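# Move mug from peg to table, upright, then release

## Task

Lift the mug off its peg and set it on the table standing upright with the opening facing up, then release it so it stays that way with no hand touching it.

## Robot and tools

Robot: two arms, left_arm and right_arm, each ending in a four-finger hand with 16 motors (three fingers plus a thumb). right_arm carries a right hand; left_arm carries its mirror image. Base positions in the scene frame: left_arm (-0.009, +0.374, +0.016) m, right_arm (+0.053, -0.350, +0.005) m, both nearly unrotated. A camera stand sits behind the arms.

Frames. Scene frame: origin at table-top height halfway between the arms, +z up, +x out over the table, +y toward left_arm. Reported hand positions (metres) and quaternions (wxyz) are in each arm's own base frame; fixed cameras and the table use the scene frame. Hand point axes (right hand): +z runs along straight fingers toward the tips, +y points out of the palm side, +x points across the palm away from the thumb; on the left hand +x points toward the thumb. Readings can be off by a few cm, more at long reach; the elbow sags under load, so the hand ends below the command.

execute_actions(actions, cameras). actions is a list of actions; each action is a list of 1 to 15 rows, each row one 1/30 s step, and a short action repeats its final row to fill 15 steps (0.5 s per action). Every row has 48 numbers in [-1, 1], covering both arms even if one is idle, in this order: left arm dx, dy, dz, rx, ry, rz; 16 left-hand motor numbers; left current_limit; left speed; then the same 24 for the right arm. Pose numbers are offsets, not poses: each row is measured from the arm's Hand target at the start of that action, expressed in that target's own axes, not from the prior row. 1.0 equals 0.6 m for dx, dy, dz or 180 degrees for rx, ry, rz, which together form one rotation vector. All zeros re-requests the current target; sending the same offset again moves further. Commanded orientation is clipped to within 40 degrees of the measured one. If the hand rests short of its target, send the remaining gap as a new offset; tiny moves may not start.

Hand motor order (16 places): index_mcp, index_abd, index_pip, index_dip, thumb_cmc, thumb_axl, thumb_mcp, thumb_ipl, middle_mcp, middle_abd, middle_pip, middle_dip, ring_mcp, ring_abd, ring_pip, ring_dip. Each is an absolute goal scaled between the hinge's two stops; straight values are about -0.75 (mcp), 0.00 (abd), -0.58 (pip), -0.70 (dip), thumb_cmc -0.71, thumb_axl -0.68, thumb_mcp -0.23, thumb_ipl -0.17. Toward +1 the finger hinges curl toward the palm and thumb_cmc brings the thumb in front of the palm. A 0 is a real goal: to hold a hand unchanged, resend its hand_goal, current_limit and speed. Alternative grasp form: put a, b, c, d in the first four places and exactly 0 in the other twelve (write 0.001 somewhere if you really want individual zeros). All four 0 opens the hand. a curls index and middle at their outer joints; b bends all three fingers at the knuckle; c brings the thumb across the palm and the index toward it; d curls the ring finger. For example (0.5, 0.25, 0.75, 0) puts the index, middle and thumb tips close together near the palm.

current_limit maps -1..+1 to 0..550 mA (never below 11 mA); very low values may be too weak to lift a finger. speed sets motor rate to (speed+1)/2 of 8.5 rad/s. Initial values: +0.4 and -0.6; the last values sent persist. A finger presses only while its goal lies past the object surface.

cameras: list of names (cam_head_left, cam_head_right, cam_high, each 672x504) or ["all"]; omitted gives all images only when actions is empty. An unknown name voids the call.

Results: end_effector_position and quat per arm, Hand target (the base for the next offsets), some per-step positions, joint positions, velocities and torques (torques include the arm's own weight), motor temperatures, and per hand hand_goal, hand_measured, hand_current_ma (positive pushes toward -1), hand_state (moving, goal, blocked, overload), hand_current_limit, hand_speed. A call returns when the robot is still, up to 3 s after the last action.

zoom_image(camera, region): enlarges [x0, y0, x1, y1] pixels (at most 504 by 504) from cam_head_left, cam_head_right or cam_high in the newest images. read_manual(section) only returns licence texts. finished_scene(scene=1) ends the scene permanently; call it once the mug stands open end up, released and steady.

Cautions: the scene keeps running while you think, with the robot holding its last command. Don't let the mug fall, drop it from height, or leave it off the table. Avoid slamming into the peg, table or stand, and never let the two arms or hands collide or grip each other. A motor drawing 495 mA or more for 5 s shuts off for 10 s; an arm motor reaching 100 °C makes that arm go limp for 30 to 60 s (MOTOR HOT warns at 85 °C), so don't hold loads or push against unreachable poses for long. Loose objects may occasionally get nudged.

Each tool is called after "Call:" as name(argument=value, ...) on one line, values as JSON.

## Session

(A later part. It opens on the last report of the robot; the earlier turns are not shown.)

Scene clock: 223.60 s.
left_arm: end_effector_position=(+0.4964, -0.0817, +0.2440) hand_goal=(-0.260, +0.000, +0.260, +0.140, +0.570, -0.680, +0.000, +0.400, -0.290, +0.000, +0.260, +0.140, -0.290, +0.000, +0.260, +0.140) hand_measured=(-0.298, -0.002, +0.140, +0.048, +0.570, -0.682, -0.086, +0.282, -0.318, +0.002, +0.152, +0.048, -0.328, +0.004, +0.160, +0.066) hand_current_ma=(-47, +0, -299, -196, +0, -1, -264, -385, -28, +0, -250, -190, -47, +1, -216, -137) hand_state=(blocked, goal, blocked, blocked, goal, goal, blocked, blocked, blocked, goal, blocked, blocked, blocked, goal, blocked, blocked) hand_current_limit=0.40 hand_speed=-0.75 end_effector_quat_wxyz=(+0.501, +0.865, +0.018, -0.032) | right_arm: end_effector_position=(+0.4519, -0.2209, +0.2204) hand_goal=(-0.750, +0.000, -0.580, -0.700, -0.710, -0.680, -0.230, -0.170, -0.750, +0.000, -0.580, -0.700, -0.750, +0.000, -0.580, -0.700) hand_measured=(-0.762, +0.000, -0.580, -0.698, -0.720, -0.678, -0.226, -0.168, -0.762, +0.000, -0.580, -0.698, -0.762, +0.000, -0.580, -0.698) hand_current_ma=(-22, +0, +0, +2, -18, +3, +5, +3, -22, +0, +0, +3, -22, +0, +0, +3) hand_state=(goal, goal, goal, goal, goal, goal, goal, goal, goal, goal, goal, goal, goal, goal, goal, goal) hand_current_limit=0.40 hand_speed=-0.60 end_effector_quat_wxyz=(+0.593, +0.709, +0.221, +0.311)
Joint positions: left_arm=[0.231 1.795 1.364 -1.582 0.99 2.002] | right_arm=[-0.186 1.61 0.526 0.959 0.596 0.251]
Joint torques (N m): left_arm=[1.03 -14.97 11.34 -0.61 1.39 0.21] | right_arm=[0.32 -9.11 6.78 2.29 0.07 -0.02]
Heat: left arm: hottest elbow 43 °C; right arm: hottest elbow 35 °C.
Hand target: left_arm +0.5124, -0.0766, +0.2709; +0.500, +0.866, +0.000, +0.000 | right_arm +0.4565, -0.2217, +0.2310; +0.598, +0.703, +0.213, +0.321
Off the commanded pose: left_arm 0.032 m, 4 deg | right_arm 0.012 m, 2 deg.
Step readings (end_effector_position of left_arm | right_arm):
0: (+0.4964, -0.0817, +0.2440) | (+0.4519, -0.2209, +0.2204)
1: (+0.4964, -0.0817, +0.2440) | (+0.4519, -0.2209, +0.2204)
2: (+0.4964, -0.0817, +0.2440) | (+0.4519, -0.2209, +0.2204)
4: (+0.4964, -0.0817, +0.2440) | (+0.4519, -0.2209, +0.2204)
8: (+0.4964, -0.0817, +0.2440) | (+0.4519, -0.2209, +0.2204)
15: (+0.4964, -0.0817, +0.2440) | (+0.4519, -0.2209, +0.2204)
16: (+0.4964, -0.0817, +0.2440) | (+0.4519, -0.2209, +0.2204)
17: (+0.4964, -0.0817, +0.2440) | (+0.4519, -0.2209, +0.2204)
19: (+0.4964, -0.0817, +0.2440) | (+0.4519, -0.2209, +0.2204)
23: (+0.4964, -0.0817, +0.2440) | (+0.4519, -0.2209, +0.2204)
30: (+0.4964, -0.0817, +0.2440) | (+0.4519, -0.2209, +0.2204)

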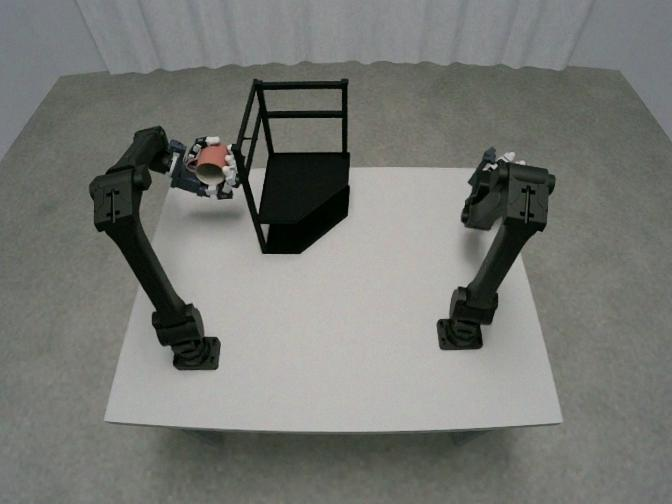

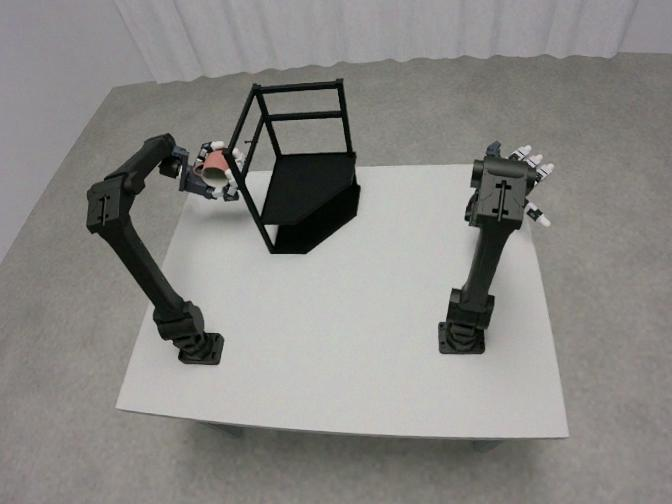

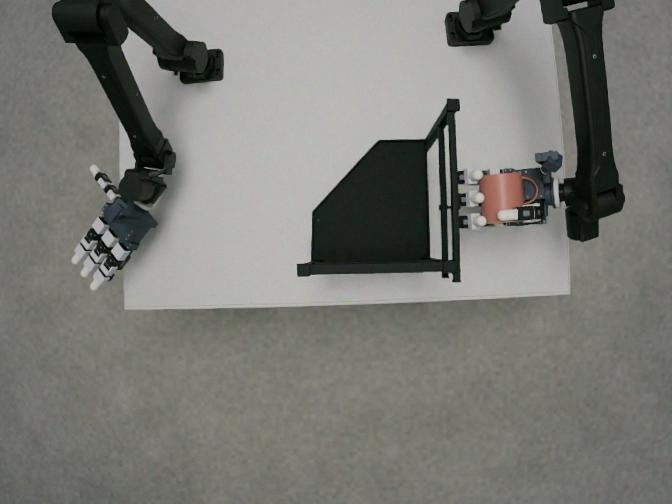

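Call:
execute_actions(actions=[[[-0.0123,-0.0268,-0.0934,0,0,0,-0.26,0.001,0.26,0.14,0.57,-0.68,-0.02,0.36,-0.29,0,0.26,0.14,-0.29,0,0.26,0.14,0.4,-0.75,0,0,0,0,0,0,0,0,0,0,0,0,0,0,0,0,0,0,0,0,0,0,0.4,-0.6]],[[0.0083,-0.0167,-0.0289,0.0033,0.0624,-0.1385,-0.26,0.001,0.26,0.14,0.57,-0.68,-0.02,0.36,-0.29,0,0.26,0.14,-0.29,0,0.26,0.14,0.4,-0.75,0,0,0,0,0,0,0,0,0,0,0,0,0,0,0,0,0,0,0,0,0,0,0.4,-0.6]]], cameras=["all"])

Call:
zoom_image(camera="cam_high", region=[420, 90, 630, 300])

Call:
zoom_image(camera="cam_head_right", region=[160, 90, 280, 210])

Scene clock: 240.23 s.
left_arm: end_effector_position=(+0.5125, +0.0012, +0.2652) hand_goal=(-0.260, +0.000, +0.260, +0.140, +0.570, -0.680, -0.020, +0.360, -0.290, +0.000, +0.260, +0.140, -0.290, +0.000, +0.260, +0.140) hand_measured=(-0.298, -0.002, +0.140, +0.048, +0.570, -0.682, -0.090, +0.282, -0.318, +0.002, +0.152, +0.048, -0.328, +0.004, +0.160, +0.066) hand_current_ma=(-47, +0, -299, -196, +0, -1, -188, -240, -28, +0, -250, -190, -48, +1, -216, -137) hand_state=(blocked, goal, blocked, blocked, goal, goal, blocked, blocked, blocked, goal, blocked, blocked, blocked, goal, blocked, blocked) hand_current_limit=0.40 hand_speed=-0.75 end_effector_quat_wxyz=(+0.483, +0.841, +0.240, -0.048) | right_arm: end_effector_position=(+0.4519, -0.2209, +0.2204) hand_goal=(-0.750, +0.000, -0.580, -0.700, -0.710, -0.680, -0.230, -0.170, -0.750, +0.000, -0.580, -0.700, -0.750, +0.000, -0.580, -0.700) hand_measured=(-0.762, +0.000, -0.580, -0.698, -0.720, -0.678, -0.226, -0.168, -0.762, +0.000, -0.580, -0.698, -0.762, +0.000, -0.580, -0.698) hand_current_ma=(-22, +0, +0, +2, -18, +3, +5, +3, -22, +0, +0, +3, -22, +0, +0, +3) hand_state=(goal, goal, goal, goal, goal, goal, goal, goal, goal, goal, goal, goal, goal, goal, goal, goal) hand_current_limit=0.40 hand_speed=-0.60 end_effector_quat_wxyz=(+0.593, +0.709, +0.221, +0.311)
Joint positions: left_arm=[0.386 1.671 1.314 -1.534 0.98 1.572] | right_arm=[-0.186 1.61 0.526 0.959 0.596 0.251]
Joint torques (N m): left_arm=[-0.85 -16.62 6.93 0.36 1.45 0.28] | right_arm=[0.26 -9 6.76 2.24 0.07 -0.01]
Heat: left arm: hottest elbow 45 °C; right arm: hottest elbow 35 °C.
Hand target: left_arm +0.5099, +0.0000, +0.2850; +0.482, +0.844, +0.235, -0.023 | right_arm +0.4565, -0.2217, +0.2310; +0.598, +0.703, +0.213, +0.321
Off the commanded pose: left_arm 0.020 m, 3 deg | right_arm 0.012 m, 2 deg.
Step readings (end_effector_position of left_arm | right_arm):
0: (+0.4964, -0.0817, +0.2440) | (+0.4519, -0.2209, +0.2204)
1: (+0.4962, -0.0815, +0.2440) | (+0.4519, -0.2209, +0.2204)
2: (+0.4952, -0.0799, +0.2443) | (+0.4519, -0.2209, +0.2204)
4: (+0.4926, -0.0735, +0.2453) | (+0.4519, -0.2209, +0.2204)
8: (+0.4921, -0.0430, +0.2499) | (+0.4519, -0.2209, +0.2204)
15: (+0.4937, -0.0188, +0.2557) | (+0.4519, -0.2209, +0.2204)
16: (+0.4937, -0.0190, +0.2558) | (+0.4519, -0.2209, +0.2204)
17: (+0.4957, -0.0187, +0.2564) | (+0.4519, -0.2209, +0.2204)
19: (+0.5021, -0.0170, +0.2585) | (+0.4519, -0.2209, +0.2204)
23: (+0.5046, -0.0099, +0.2600) | (+0.4519, -0.2209, +0.2204)
30: (+0.5079, -0.0019, +0.2687) | (+0.4519, -0.2209, +0.2204)

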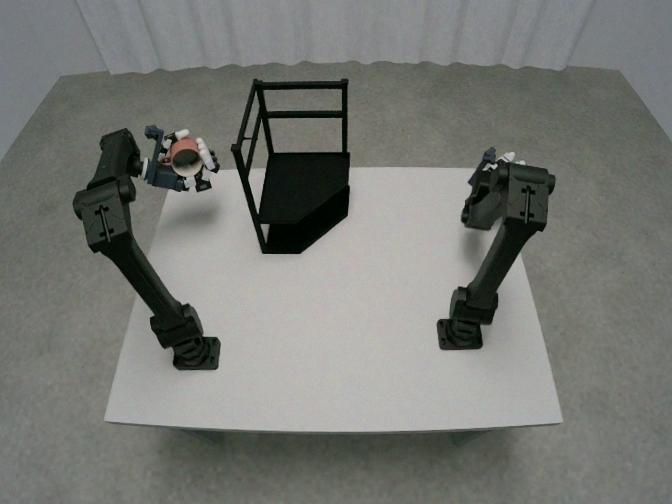

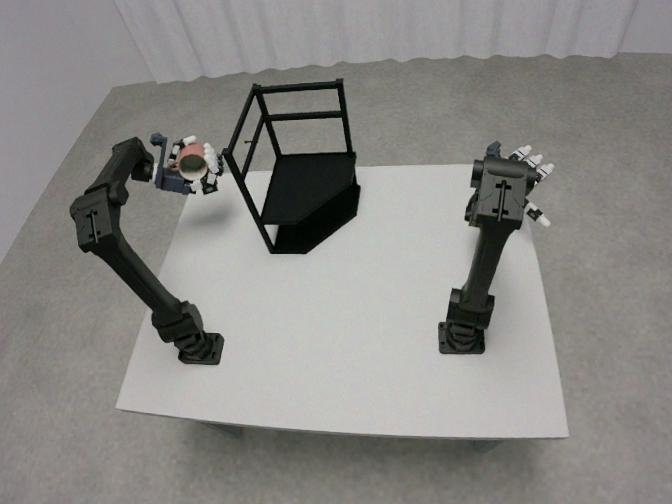

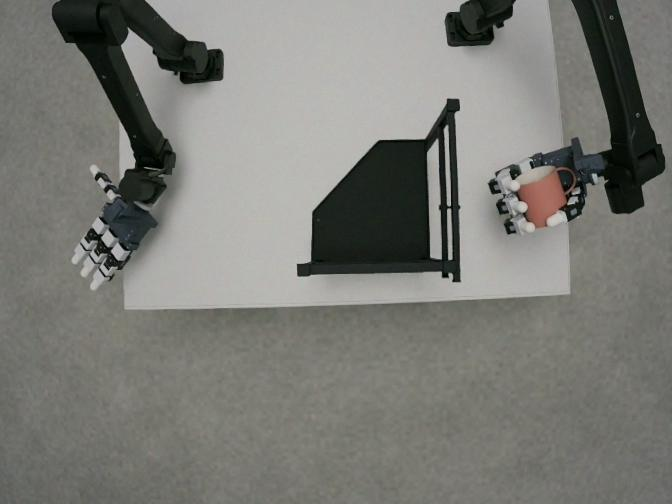

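Scaled by 2.400 from the camera's 672x504 image, which has a finer 960x720 frame.

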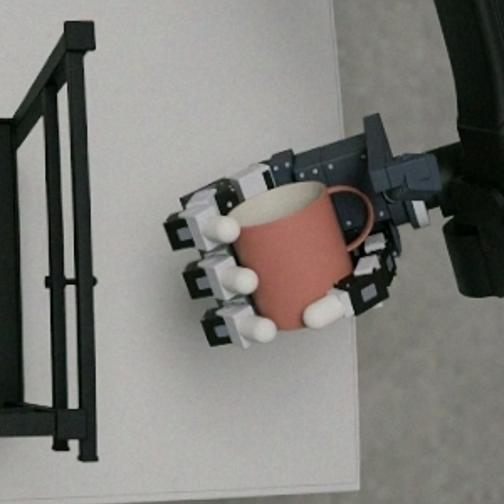

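Scaled by 4.200 from the camera's 672x504 image, which has a finer 960x720 frame.

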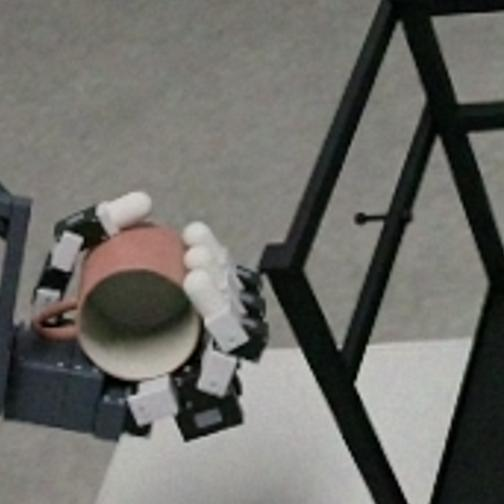

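Call:
execute_actions(actions=[[[0.0199,-0.0107,-0.0259,-0.043,0.0526,-0.1185,-0.26,0.001,0.26,0.14,0.57,-0.68,-0.02,0.36,-0.29,0,0.26,0.14,-0.29,0,0.26,0.14,0.4,-0.75,0,0,0,0,0,0,0,0,0,0,0,0,0,0,0,0,0,0,0,0,0,0,0.4,-0.6]],[[0.0234,-0.0088,-0.0015,-0.0659,0.0112,-0.1179,-0.26,0.001,0.26,0.14,0.57,-0.68,-0.02,0.36,-0.29,0,0.26,0.14,-0.29,0,0.26,0.14,0.4,-0.75,0,0,0,0,0,0,0,0,0,0,0,0,0,0,0,0,0,0,0,0,0,0,0.4,-0.6]]], cameras=["all"])

Scene clock: 242.57 s.
left_arm: end_effector_position=(+0.5185, +0.0358, +0.2543) hand_goal=(-0.260, +0.000, +0.260, +0.140, +0.570, -0.680, -0.020, +0.360, -0.290, +0.000, +0.260, +0.140, -0.290, +0.000, +0.260, +0.140) hand_measured=(-0.298, -0.002, +0.140, +0.048, +0.570, -0.682, -0.090, +0.282, -0.318, +0.002, +0.152, +0.048, -0.328, +0.004, +0.160, +0.066) hand_current_ma=(-47, +0, -299, -196, +0, -1, -188, -239, -28, +0, -250, -190, -48, +1, -216, -137) hand_state=(blocked, goal, blocked, blocked, goal, goal, blocked, blocked, blocked, goal, blocked, blocked, blocked, goal, blocked, blocked) hand_current_limit=0.40 hand_speed=-0.75 end_effector_quat_wxyz=(+0.540, +0.616, +0.561, -0.117) | right_arm: end_effector_position=(+0.4519, -0.2209, +0.2204) hand_goal=(-0.750, +0.000, -0.580, -0.700, -0.710, -0.680, -0.230, -0.170, -0.750, +0.000, -0.580, -0.700, -0.750, +0.000, -0.580, -0.700) hand_measured=(-0.762, +0.000, -0.580, -0.698, -0.720, -0.678, -0.226, -0.168, -0.762, +0.000, -0.580, -0.698, -0.762, +0.000, -0.580, -0.698) hand_current_ma=(-22, +0, +0, +2, -18, +3, +5, +3, -22, +0, +0, +3, -22, +0, +0, +3) hand_state=(goal, goal, goal, goal, goal, goal, goal, goal, goal, goal, goal, goal, goal, goal, goal, goal) hand_current_limit=0.40 hand_speed=-0.60 end_effector_quat_wxyz=(+0.593, +0.709, +0.221, +0.311)
Joint positions: left_arm=[0.379 1.372 0.963 -0.827 1.147 0.254] | right_arm=[-0.186 1.61 0.526 0.959 0.596 0.251]
Joint torques (N m): left_arm=[-0.44 -11.81 7.94 1.84 1.35 0.38] | right_arm=[0.21 -9.29 6.67 2.33 0.08 -0.02]
Heat: left arm: hottest elbow 45 °C; right arm: hottest elbow 35 °C.
Hand target: left_arm +0.5199, +0.0300, +0.2749; +0.557, +0.604, +0.567, -0.062 | right_arm +0.4565, -0.2217, +0.2310; +0.598, +0.703, +0.213, +0.321
Off the commanded pose: left_arm 0.022 m, 7 deg | right_arm 0.012 m, 2 deg.
Step readings (end_effector_position of left_arm | right_arm):
0: (+0.5125, +0.0012, +0.2652) | (+0.4519, -0.2209, +0.2204)
1: (+0.5127, +0.0013, +0.2649) | (+0.4519, -0.2209, +0.2204)
2: (+0.5140, +0.0019, +0.2659) | (+0.4519, -0.2209, +0.2204)
4: (+0.5140, +0.0040, +0.2656) | (+0.4519, -0.2209, +0.2204)
8: (+0.5094, +0.0088, +0.2610) | (+0.4519, -0.2209, +0.2204)
15: (+0.5123, +0.0166, +0.2687) | (+0.4519, -0.2209, +0.2204)
16: (+0.5126, +0.0176, +0.2696) | (+0.4519, -0.2209, +0.2204)
17: (+0.5133, +0.0185, +0.2721) | (+0.4519, -0.2209, +0.2204)
19: (+0.5140, +0.0201, +0.2743) | (+0.4519, -0.2209, +0.2204)
23: (+0.5152, +0.0252, +0.2608) | (+0.4519, -0.2209, +0.2204)
30: (+0.5174, +0.0343, +0.2496) | (+0.4519, -0.2209, +0.2204)

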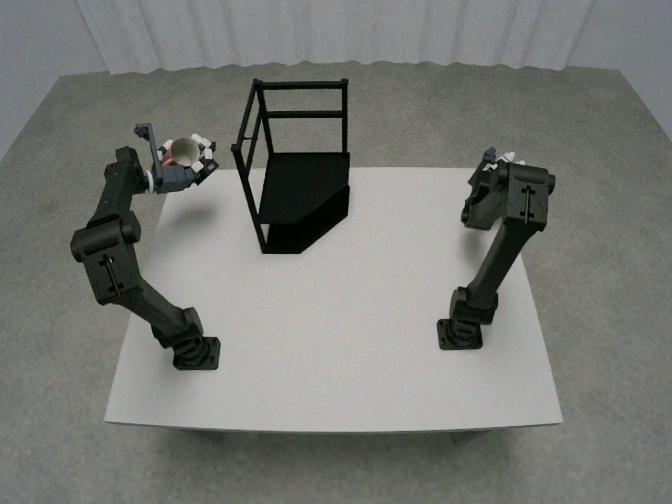

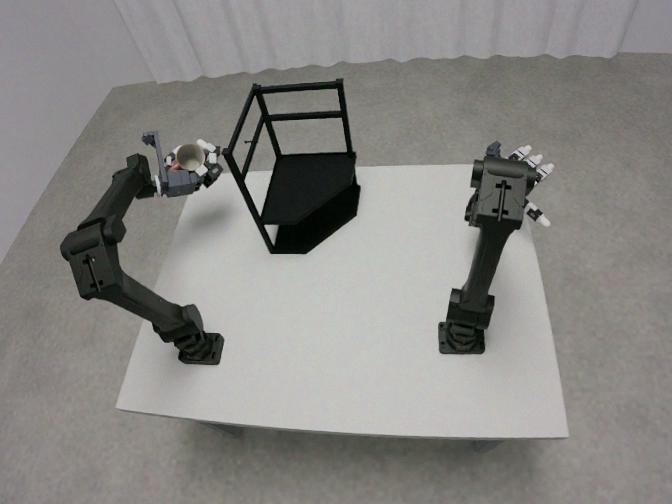

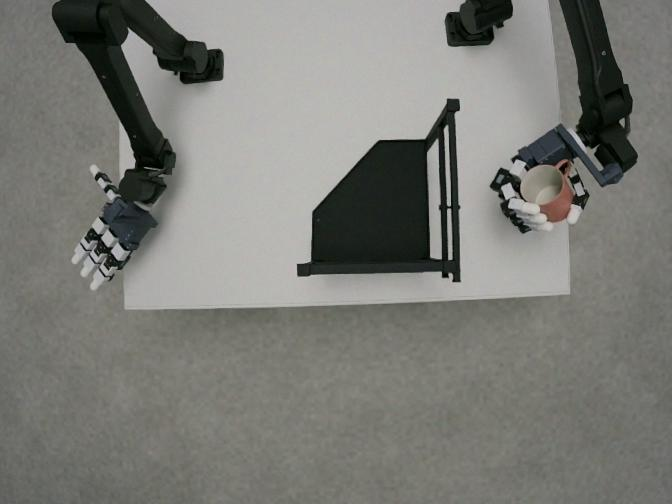

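Call:
execute_actions(actions=[[[0.0142,-0.0493,0.028,-0.0561,-0.0342,-0.1173,-0.26,0.001,0.26,0.14,0.57,-0.68,-0.02,0.36,-0.29,0,0.26,0.14,-0.29,0,0.26,0.14,0.4,-0.75,0,0,0,0,0,0,0,0,0,0,0,0,0,0,0,0,0,0,0,0,0,0,0.4,-0.6]],[[0.0493,-0.05,0.0203,-0.0195,-0.0615,-0.1167,-0.26,0.001,0.26,0.14,0.57,-0.68,-0.02,0.36,-0.29,0,0.26,0.14,-0.29,0,0.26,0.14,0.4,-0.75,0,0,0,0,0,0,0,0,0,0,0,0,0,0,0,0,0,0,0,0,0,0,0.4,-0.6]]], cameras=["all"])

Call:
zoom_image(camera="cam_head_left", region=[110, 100, 250, 240])

Call:
zoom_image(camera="cam_high", region=[450, 90, 620, 260])

Scene clock: 245.70 s.
left_arm: end_effector_position=(+0.4957, +0.0042, +0.1812) hand_goal=(-0.260, +0.000, +0.260, +0.140, +0.570, -0.680, -0.020, +0.360, -0.290, +0.000, +0.260, +0.140, -0.290, +0.000, +0.260, +0.140) hand_measured=(-0.298, -0.004, +0.140, +0.048, +0.570, -0.682, -0.090, +0.282, -0.318, +0.000, +0.152, +0.048, -0.328, +0.004, +0.160, +0.066) hand_current_ma=(-47, -1, -299, -196, +0, -1, -188, -237, -28, +0, -250, -190, -48, +1, -216, -137) hand_state=(blocked, goal, blocked, blocked, goal, goal, blocked, blocked, blocked, goal, blocked, blocked, blocked, goal, blocked, blocked) hand_current_limit=0.40 hand_speed=-0.75 end_effector_quat_wxyz=(+0.552, +0.348, +0.680, -0.334) | right_arm: end_effector_position=(+0.4519, -0.2209, +0.2204) hand_goal=(-0.750, +0.000, -0.580, -0.700, -0.710, -0.680, -0.230, -0.170, -0.750, +0.000, -0.580, -0.700, -0.750, +0.000, -0.580, -0.700) hand_measured=(-0.762, +0.000, -0.580, -0.698, -0.720, -0.678, -0.226, -0.168, -0.762, +0.000, -0.580, -0.698, -0.762, +0.000, -0.580, -0.698) hand_current_ma=(-22, +0, +0, +2, -18, +3, +5, +3, -22, +0, +0, +3, -22, +0, +0, +3) hand_state=(goal, goal, goal, goal, goal, goal, goal, goal, goal, goal, goal, goal, goal, goal, goal, goal) hand_current_limit=0.40 hand_speed=-0.60 end_effector_quat_wxyz=(+0.593, +0.709, +0.221, +0.311)
Joint positions: left_arm=[0.294 1.308 0.647 0.08 1.262 -1.081] | right_arm=[-0.186 1.61 0.526 0.959 0.596 0.251]
Joint torques (N m): left_arm=[-1.73 -11.69 7.57 2.45 0.64 0.49] | right_arm=[0.32 -9.17 6.69 2.32 0.07 -0.02]
Heat: left arm: hottest elbow 45 °C; right arm: hottest elbow 35 °C.
Hand target: left_arm +0.5001, +0.0002, +0.2047; +0.651, +0.276, +0.651, -0.276 | right_arm +0.4565, -0.2217, +0.2310; +0.598, +0.703, +0.213, +0.321
Off the commanded pose: left_arm 0.024 m, 16 deg | right_arm 0.012 m, 2 deg.
Step readings (end_effector_position of left_arm | right_arm):
0: (+0.5185, +0.0358, +0.2542) | (+0.4519, -0.2209, +0.2204)
1: (+0.5184, +0.0358, +0.2540) | (+0.4519, -0.2209, +0.2204)
2: (+0.5181, +0.0339, +0.2542) | (+0.4519, -0.2209, +0.2204)
4: (+0.5153, +0.0296, +0.2507) | (+0.4519, -0.2209, +0.2204)
8: (+0.5083, +0.0199, +0.2297) | (+0.4519, -0.2209, +0.2204)
15: (+0.5072, +0.0181, +0.2179) | (+0.4519, -0.2209, +0.2204)
16: (+0.5071, +0.0183, +0.2196) | (+0.4519, -0.2209, +0.2204)
17: (+0.5056, +0.0153, +0.2220) | (+0.4519, -0.2209, +0.2204)
19: (+0.5021, +0.0088, +0.2236) | (+0.4519, -0.2209, +0.2204)
23: (+0.4969, +0.0024, +0.2102) | (+0.4519, -0.2209, +0.2204)
30: (+0.4971, +0.0063, +0.1903) | (+0.4519, -0.2209, +0.2204)

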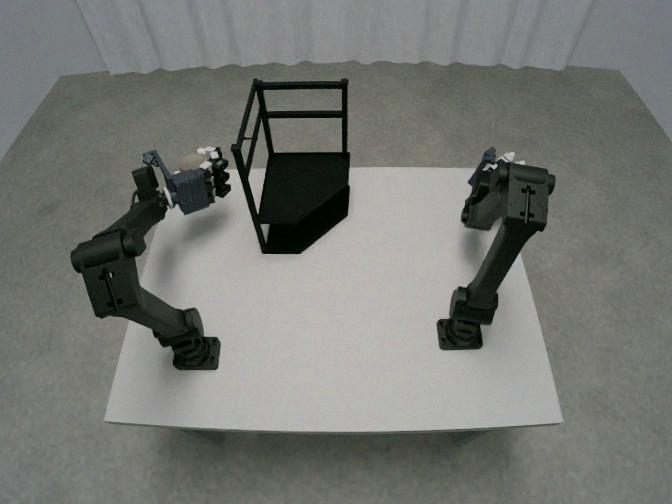

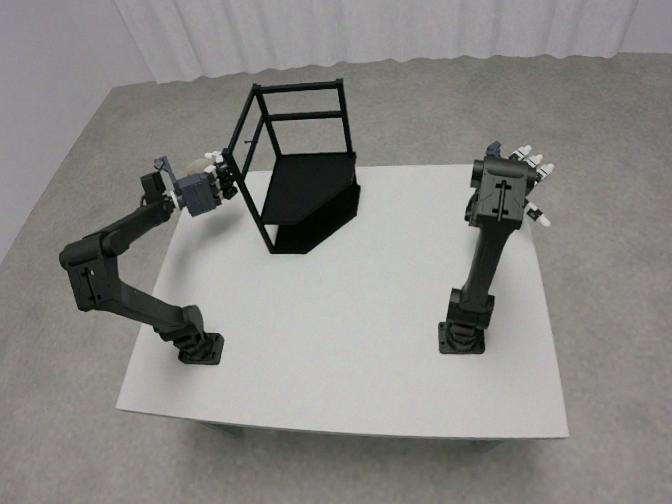

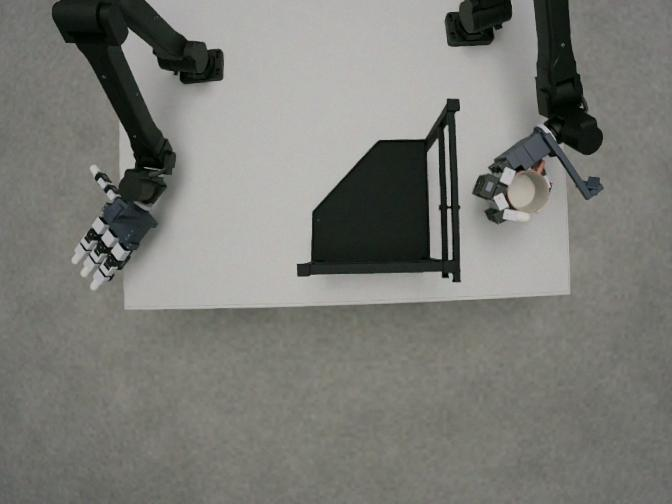

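Scaled by 3.600 from the camera's 672x504 image, which has a finer 960x720 frame.

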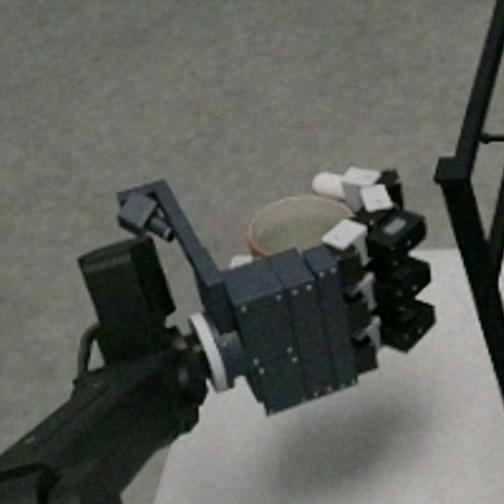

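Scaled by 2.965 from the camera's 672x504 image, which has a finer 960x720 frame.

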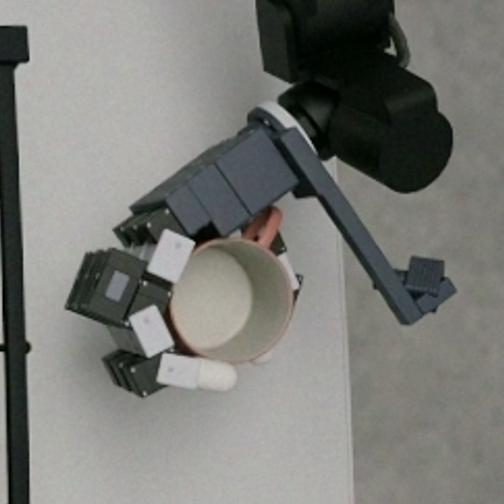

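Call:
execute_actions(actions=[[[0.1,0,0,0,0,0,-0.26,0.001,0.26,0.14,0.57,-0.68,-0.02,0.36,-0.29,0,0.26,0.14,-0.29,0,0.26,0.14,0.4,-0.75,0,0,0,0,0,0,0,0,0,0,0,0,0,0,0,0,0,0,0,0,0,0,0.4,-0.6]]], cameras=["cam_head_left","cam_high"])

Call:
zoom_image(camera="cam_head_left", region=[110, 120, 250, 260])

Call:
zoom_image(camera="cam_high", region=[450, 90, 620, 260])

Scene clock: 247.73 s.
left_arm: end_effector_position=(+0.4935, +0.0029, +0.1333) hand_goal=(-0.260, +0.000, +0.260, +0.140, +0.570, -0.680, -0.020, +0.360, -0.290, +0.000, +0.260, +0.140, -0.290, +0.000, +0.260, +0.140) hand_measured=(-0.298, -0.004, +0.140, +0.048, +0.570, -0.682, -0.090, +0.282, -0.318, +0.000, +0.152, +0.048, -0.328, +0.004, +0.160, +0.066) hand_current_ma=(-47, -1, -299, -196, +0, -1, -188, -237, -28, +0, -250, -190, -48, +1, -216, -137) hand_state=(blocked, goal, blocked, blocked, goal, goal, blocked, blocked, blocked, goal, blocked, blocked, blocked, goal, blocked, blocked) hand_current_limit=0.40 hand_speed=-0.75 end_effector_quat_wxyz=(+0.616, +0.277, +0.678, -0.289) | right_arm: end_effector_position=(+0.4519, -0.2209, +0.2204) hand_goal=(-0.750, +0.000, -0.580, -0.700, -0.710, -0.680, -0.230, -0.170, -0.750, +0.000, -0.580, -0.700, -0.750, +0.000, -0.580, -0.700) hand_measured=(-0.762, +0.000, -0.580, -0.698, -0.720, -0.678, -0.226, -0.168, -0.762, +0.000, -0.580, -0.698, -0.762, +0.000, -0.580, -0.698) hand_current_ma=(-22, +0, +0, +2, -18, +3, +5, +3, -22, +0, +0, +3, -22, +0, +0, +3) hand_state=(goal, goal, goal, goal, goal, goal, goal, goal, goal, goal, goal, goal, goal, goal, goal, goal) hand_current_limit=0.40 hand_speed=-0.60 end_effector_quat_wxyz=(+0.593, +0.709, +0.221, +0.311)
Joint positions: left_arm=[0.226 1.488 0.446 0.896 1.048 -1.494] | right_arm=[-0.186 1.61 0.526 0.959 0.596 0.251]
Joint torques (N m): left_arm=[-0.85 -8.94 5.63 3 0.17 0.49] | right_arm=[0.38 -9.35 6.71 2.33 0.08 -0.03]
Heat: left arm: hottest elbow 45 °C; right arm: hottest elbow 35 °C.
Hand target: left_arm +0.5001, +0.0000, +0.1448; +0.651, +0.276, +0.651, -0.276 | right_arm +0.4565, -0.2217, +0.2310; +0.598, +0.703, +0.213, +0.321
Off the commanded pose: left_arm 0.013 m, 5 deg | right_arm 0.012 m, 2 deg.
Step readings (end_effector_position of left_arm | right_arm):
0: (+0.4957, +0.0042, +0.1812) | (+0.4519, -0.2209, +0.2204)
1: (+0.4958, +0.0044, +0.1809) | (+0.4519, -0.2209, +0.2204)
2: (+0.4968, +0.0060, +0.1808) | (+0.4519, -0.2209, +0.2204)
4: (+0.4978, +0.0083, +0.1764) | (+0.4519, -0.2209, +0.2204)
8: (+0.4935, +0.0080, +0.1493) | (+0.4519, -0.2209, +0.2204)
15: (+0.4906, +0.0030, +0.1261) | (+0.4519, -0.2209, +0.2204)
Images, in order (width x height): cam_head_left 672x504, cam_high 672x504.

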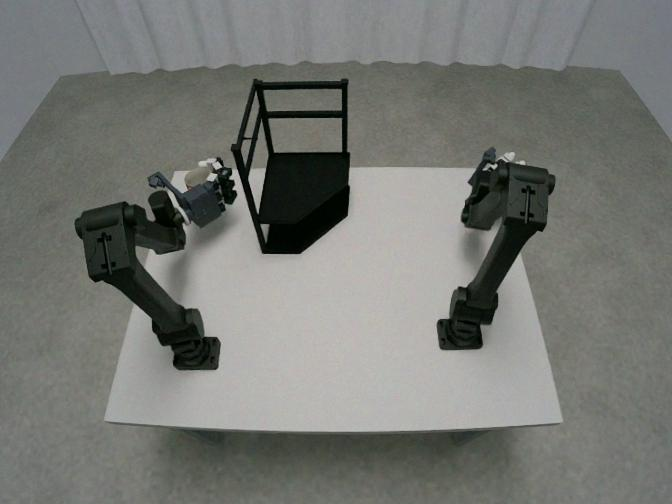

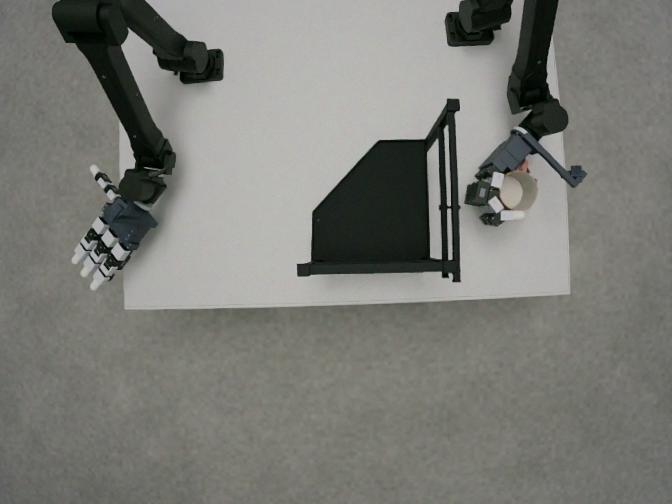

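Scaled by 3.600 from the camera's 672x504 image, which has a finer 960x720 frame.

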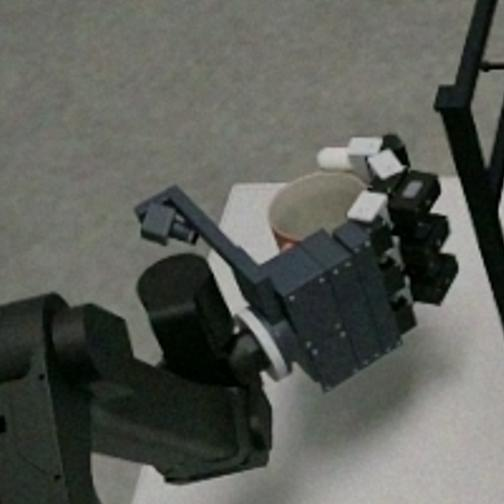

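Scaled by 2.965 from the camera's 672x504 image, which has a finer 960x720 frame.

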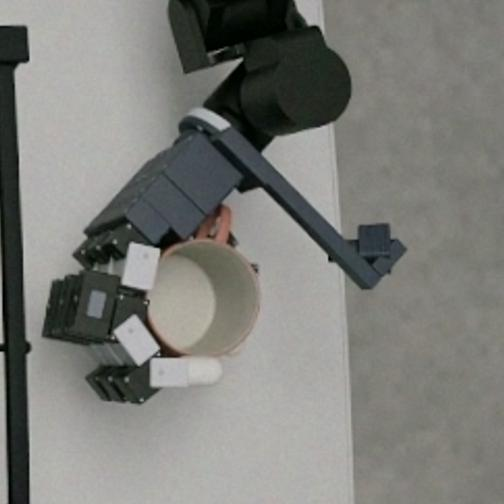

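Call:
execute_actions(actions=[[[0.075,0,0,0,0,0,-0.26,0.001,0.26,0.14,0.57,-0.68,-0.02,0.36,-0.29,0,0.26,0.14,-0.29,0,0.26,0.14,0.4,-0.75,0,0,0,0,0,0,0,0,0,0,0,0,0,0,0,0,0,0,0,0,0,0,0.4,-0.6]],[[0.05,0,0,0,0,0,-0.26,0.001,0.26,0.14,0.57,-0.68,-0.02,0.36,-0.29,0,0.26,0.14,-0.29,0,0.26,0.14,0.4,-0.75,0,0,0,0,0,0,0,0,0,0,0,0,0,0,0,0,0,0,0,0,0,0,0.4,-0.6]]], cameras=["all"])

Call:
zoom_image(camera="cam_head_left", region=[110, 130, 250, 270])

Call:
zoom_image(camera="cam_head_right", region=[130, 130, 270, 270])

Call:
zoom_image(camera="cam_high", region=[450, 90, 620, 260])

Scene clock: 250.20 s.
left_arm: end_effector_position=(+0.4899, +0.0025, +0.0510) hand_goal=(-0.260, +0.000, +0.260, +0.140, +0.570, -0.680, -0.020, +0.360, -0.290, +0.000, +0.260, +0.140, -0.290, +0.000, +0.260, +0.140) hand_measured=(-0.298, -0.004, +0.140, +0.048, +0.570, -0.682, -0.090, +0.282, -0.318, +0.000, +0.152, +0.048, -0.328, +0.004, +0.160, +0.066) hand_current_ma=(-47, -1, -299, -196, +0, -1, -188, -237, -28, +0, -250, -190, -48, +1, -216, -137) hand_state=(blocked, goal, blocked, blocked, goal, goal, blocked, blocked, blocked, goal, blocked, blocked, blocked, goal, blocked, blocked) hand_current_limit=0.40 hand_speed=-0.75 end_effector_quat_wxyz=(+0.632, +0.257, +0.671, -0.289) | right_arm: end_effector_position=(+0.4519, -0.2209, +0.2204) hand_goal=(-0.750, +0.000, -0.580, -0.700, -0.710, -0.680, -0.230, -0.170, -0.750, +0.000, -0.580, -0.700, -0.750, +0.000, -0.580, -0.700) hand_measured=(-0.762, +0.000, -0.580, -0.698, -0.720, -0.678, -0.226, -0.168, -0.762, +0.000, -0.580, -0.698, -0.762, +0.000, -0.580, -0.698) hand_current_ma=(-22, +0, +0, +2, -18, +3, +5, +3, -22, +0, +0, +3, -22, +0, +0, +3) hand_state=(goal, goal, goal, goal, goal, goal, goal, goal, goal, goal, goal, goal, goal, goal, goal, goal) hand_current_limit=0.40 hand_speed=-0.60 end_effector_quat_wxyz=(+0.593, +0.709, +0.221, +0.311)
Joint positions: left_arm=[0.216 1.885 0.417 1.403 1.01 -1.58] | right_arm=[-0.186 1.61 0.526 0.959 0.596 0.251]
Joint torques (N m): left_arm=[-0.97 -12.1 3.73 3.02 0.05 0.47] | right_arm=[0.44 -9 6.69 2.33 0.08 0]
Heat: left arm: hottest elbow 44 °C; right arm: hottest elbow 35 °C.
Hand target: left_arm +0.5001, +0.0001, +0.0698; +0.651, +0.276, +0.651, -0.276 | right_arm +0.4565, -0.2217, +0.2310; +0.598, +0.703, +0.213, +0.321
Off the commanded pose: left_arm 0.022 m, 4 deg | right_arm 0.012 m, 2 deg.
Step readings (end_effector_position of left_arm | right_arm):
0: (+0.4935, +0.0029, +0.1333) | (+0.4519, -0.2209, +0.2204)
1: (+0.4936, +0.0031, +0.1333) | (+0.4519, -0.2209, +0.2204)
2: (+0.4942, +0.0037, +0.1333) | (+0.4519, -0.2209, +0.2204)
4: (+0.4965, +0.0049, +0.1279) | (+0.4519, -0.2209, +0.2204)
8: (+0.4956, +0.0052, +0.0949) | (+0.4519, -0.2209, +0.2204)
15: (+0.4923, +0.0035, +0.0773) | (+0.4519, -0.2209, +0.2204)
16: (+0.4928, +0.0034, +0.0797) | (+0.4519, -0.2209, +0.2204)
17: (+0.4933, +0.0035, +0.0815) | (+0.4519, -0.2209, +0.2204)
19: (+0.4937, +0.0036, +0.0800) | (+0.4519, -0.2209, +0.2204)
23: (+0.4910, +0.0029, +0.0571) | (+0.4519, -0.2209, +0.2204)
30: (+0.4895, +0.0024, +0.0480) | (+0.4519, -0.2209, +0.2204)

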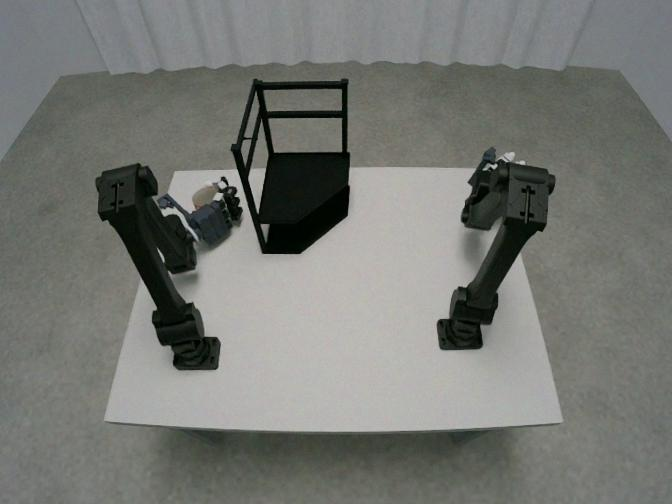

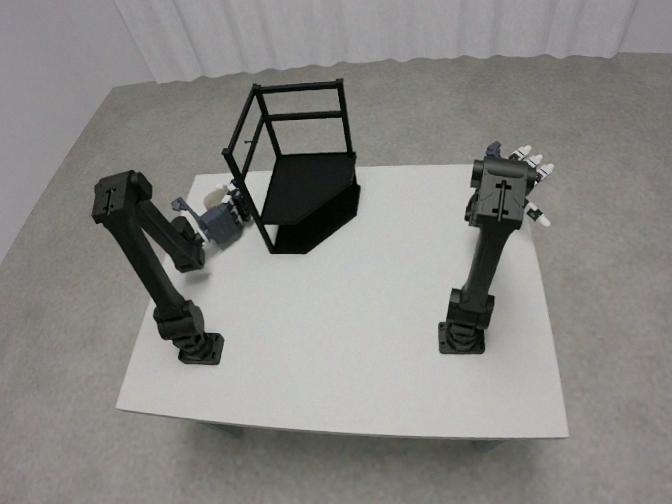

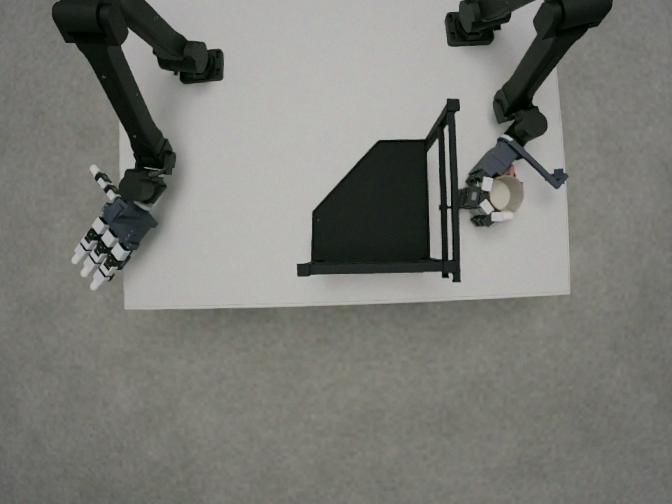

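Scaled by 3.600 from the camera's 672x504 image, which has a finer 960x720 frame.

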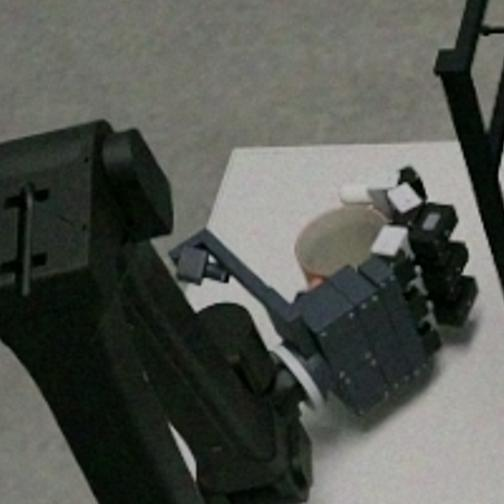

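Scaled by 3.600 from the camera's 672x504 image, which has a finer 960x720 frame.

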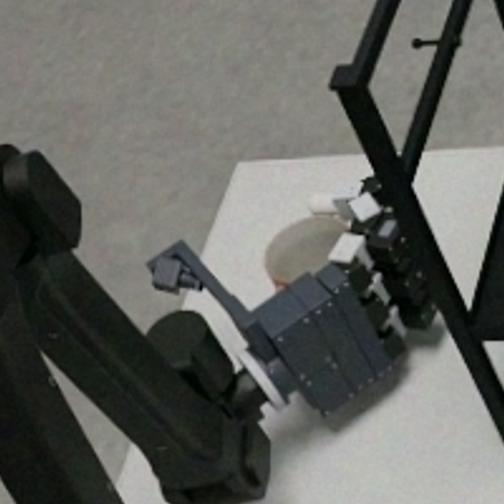

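Scaled by 2.965 from the camera's 672x504 image, which has a finer 960x720 frame.

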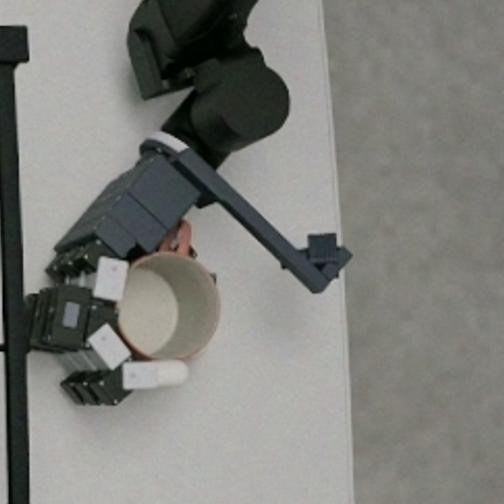

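Call:
execute_actions(actions=[[[0.03,0,0,0,0,0,-0.26,0.001,0.26,0.14,0.57,-0.68,-0.02,0.36,-0.29,0,0.26,0.14,-0.29,0,0.26,0.14,0.4,-0.75,0,0,0,0,0,0,0,0,0,0,0,0,0,0,0,0,0,0,0,0,0,0,0.4,-0.6]]], cameras=["all"])

Call:
zoom_image(camera="cam_head_right", region=[160, 150, 260, 250])

Call:
zoom_image(camera="cam_head_left", region=[160, 150, 260, 250])

Scene clock: 251.63 s.
left_arm: end_effector_position=(+0.4857, +0.0017, +0.0315) hand_goal=(-0.260, +0.000, +0.260, +0.140, +0.570, -0.680, -0.020, +0.360, -0.290, +0.000, +0.260, +0.140, -0.290, +0.000, +0.260, +0.140) hand_measured=(-0.298, -0.004, +0.140, +0.048, +0.570, -0.682, -0.090, +0.282, -0.318, +0.000, +0.152, +0.048, -0.328, +0.004, +0.160, +0.066) hand_current_ma=(-47, -1, -299, -196, +0, -1, -188, -237, -28, +0, -250, -190, -48, +1, -216, -137) hand_state=(blocked, goal, blocked, blocked, goal, goal, blocked, blocked, blocked, goal, blocked, blocked, blocked, goal, blocked, blocked) hand_current_limit=0.40 hand_speed=-0.75 end_effector_quat_wxyz=(+0.629, +0.255, +0.674, -0.291) | right_arm: end_effector_position=(+0.4519, -0.2209, +0.2204) hand_goal=(-0.750, +0.000, -0.580, -0.700, -0.710, -0.680, -0.230, -0.170, -0.750, +0.000, -0.580, -0.700, -0.750, +0.000, -0.580, -0.700) hand_measured=(-0.762, +0.000, -0.580, -0.698, -0.720, -0.678, -0.226, -0.168, -0.762, +0.000, -0.580, -0.698, -0.762, +0.000, -0.580, -0.698) hand_current_ma=(-22, +0, +0, +2, -18, +3, +5, +3, -22, +0, +0, +3, -22, +0, +0, +3) hand_state=(goal, goal, goal, goal, goal, goal, goal, goal, goal, goal, goal, goal, goal, goal, goal, goal) hand_current_limit=0.40 hand_speed=-0.60 end_effector_quat_wxyz=(+0.593, +0.709, +0.221, +0.311)
Joint positions: left_arm=[0.216 1.964 0.417 1.475 1.01 -1.582] | right_arm=[-0.186 1.61 0.526 0.959 0.596 0.251]
Joint torques (N m): left_arm=[-0.97 -11.69 3.95 2.92 0.06 0.46] | right_arm=[0.44 -9.29 6.71 2.29 0.09 -0.01]
Heat: left arm: hottest elbow 44 °C; right arm: hottest elbow 35 °C.
Hand target: left_arm +0.5001, +0.0001, +0.0518; +0.651, +0.276, +0.651, -0.276 | right_arm +0.4565, -0.2217, +0.2310; +0.598, +0.703, +0.213, +0.321
Off the commanded pose: left_arm 0.025 m, 5 deg | right_arm 0.012 m, 2 deg.
Step readings (end_effector_position of left_arm | right_arm):
0: (+0.4899, +0.0025, +0.0510) | (+0.4519, -0.2209, +0.2204)
1: (+0.4899, +0.0025, +0.0510) | (+0.4519, -0.2209, +0.2204)
2: (+0.4899, +0.0025, +0.0511) | (+0.4519, -0.2209, +0.2204)
4: (+0.4895, +0.0025, +0.0489) | (+0.4519, -0.2209, +0.2204)
8: (+0.4866, +0.0019, +0.0344) | (+0.4519, -0.2209, +0.2204)
15: (+0.4855, +0.0016, +0.0303) | (+0.4519, -0.2209, +0.2204)

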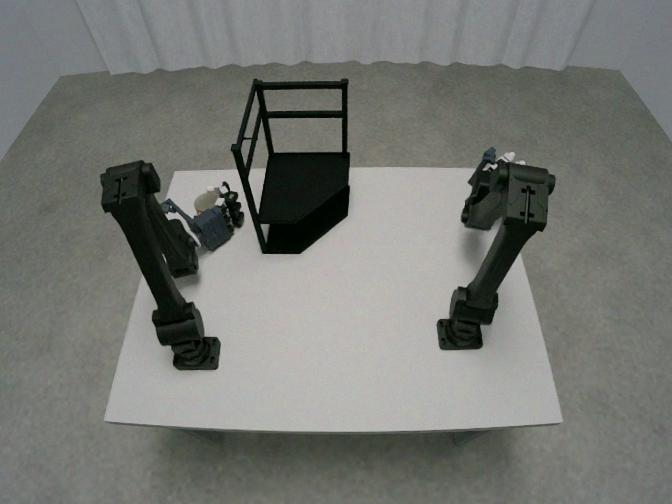

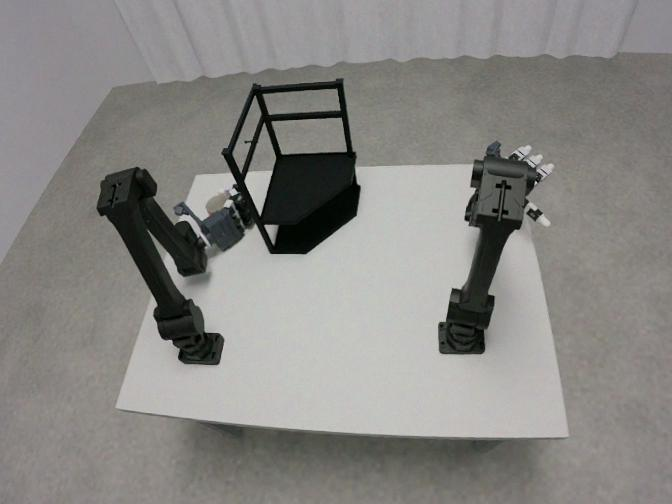

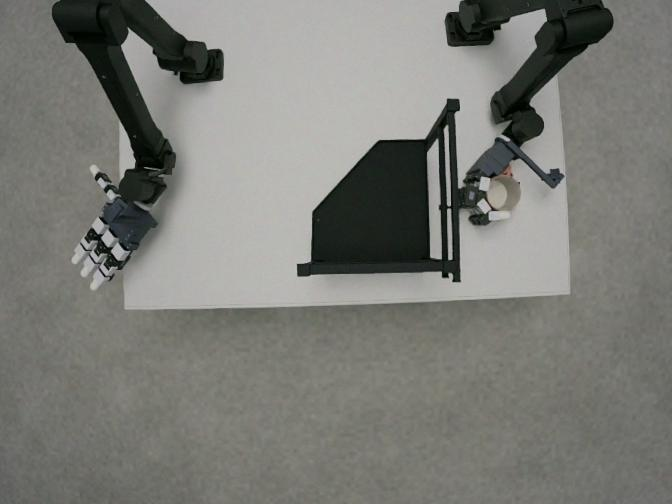

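Scaled by 5.040 from the camera's 672x504 image, which has a finer 960x720 frame.

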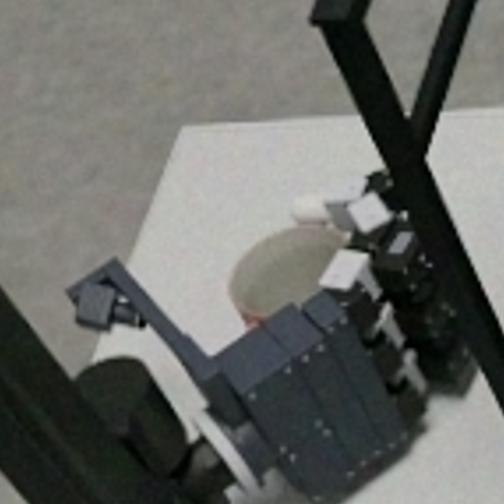

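Scaled by 5.040 from the camera's 672x504 image, which has a finer 960x720 frame.

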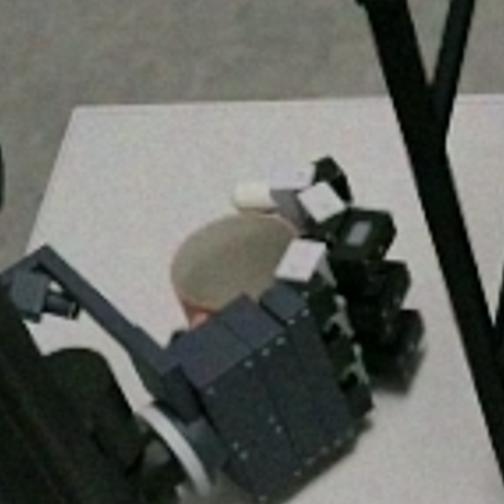

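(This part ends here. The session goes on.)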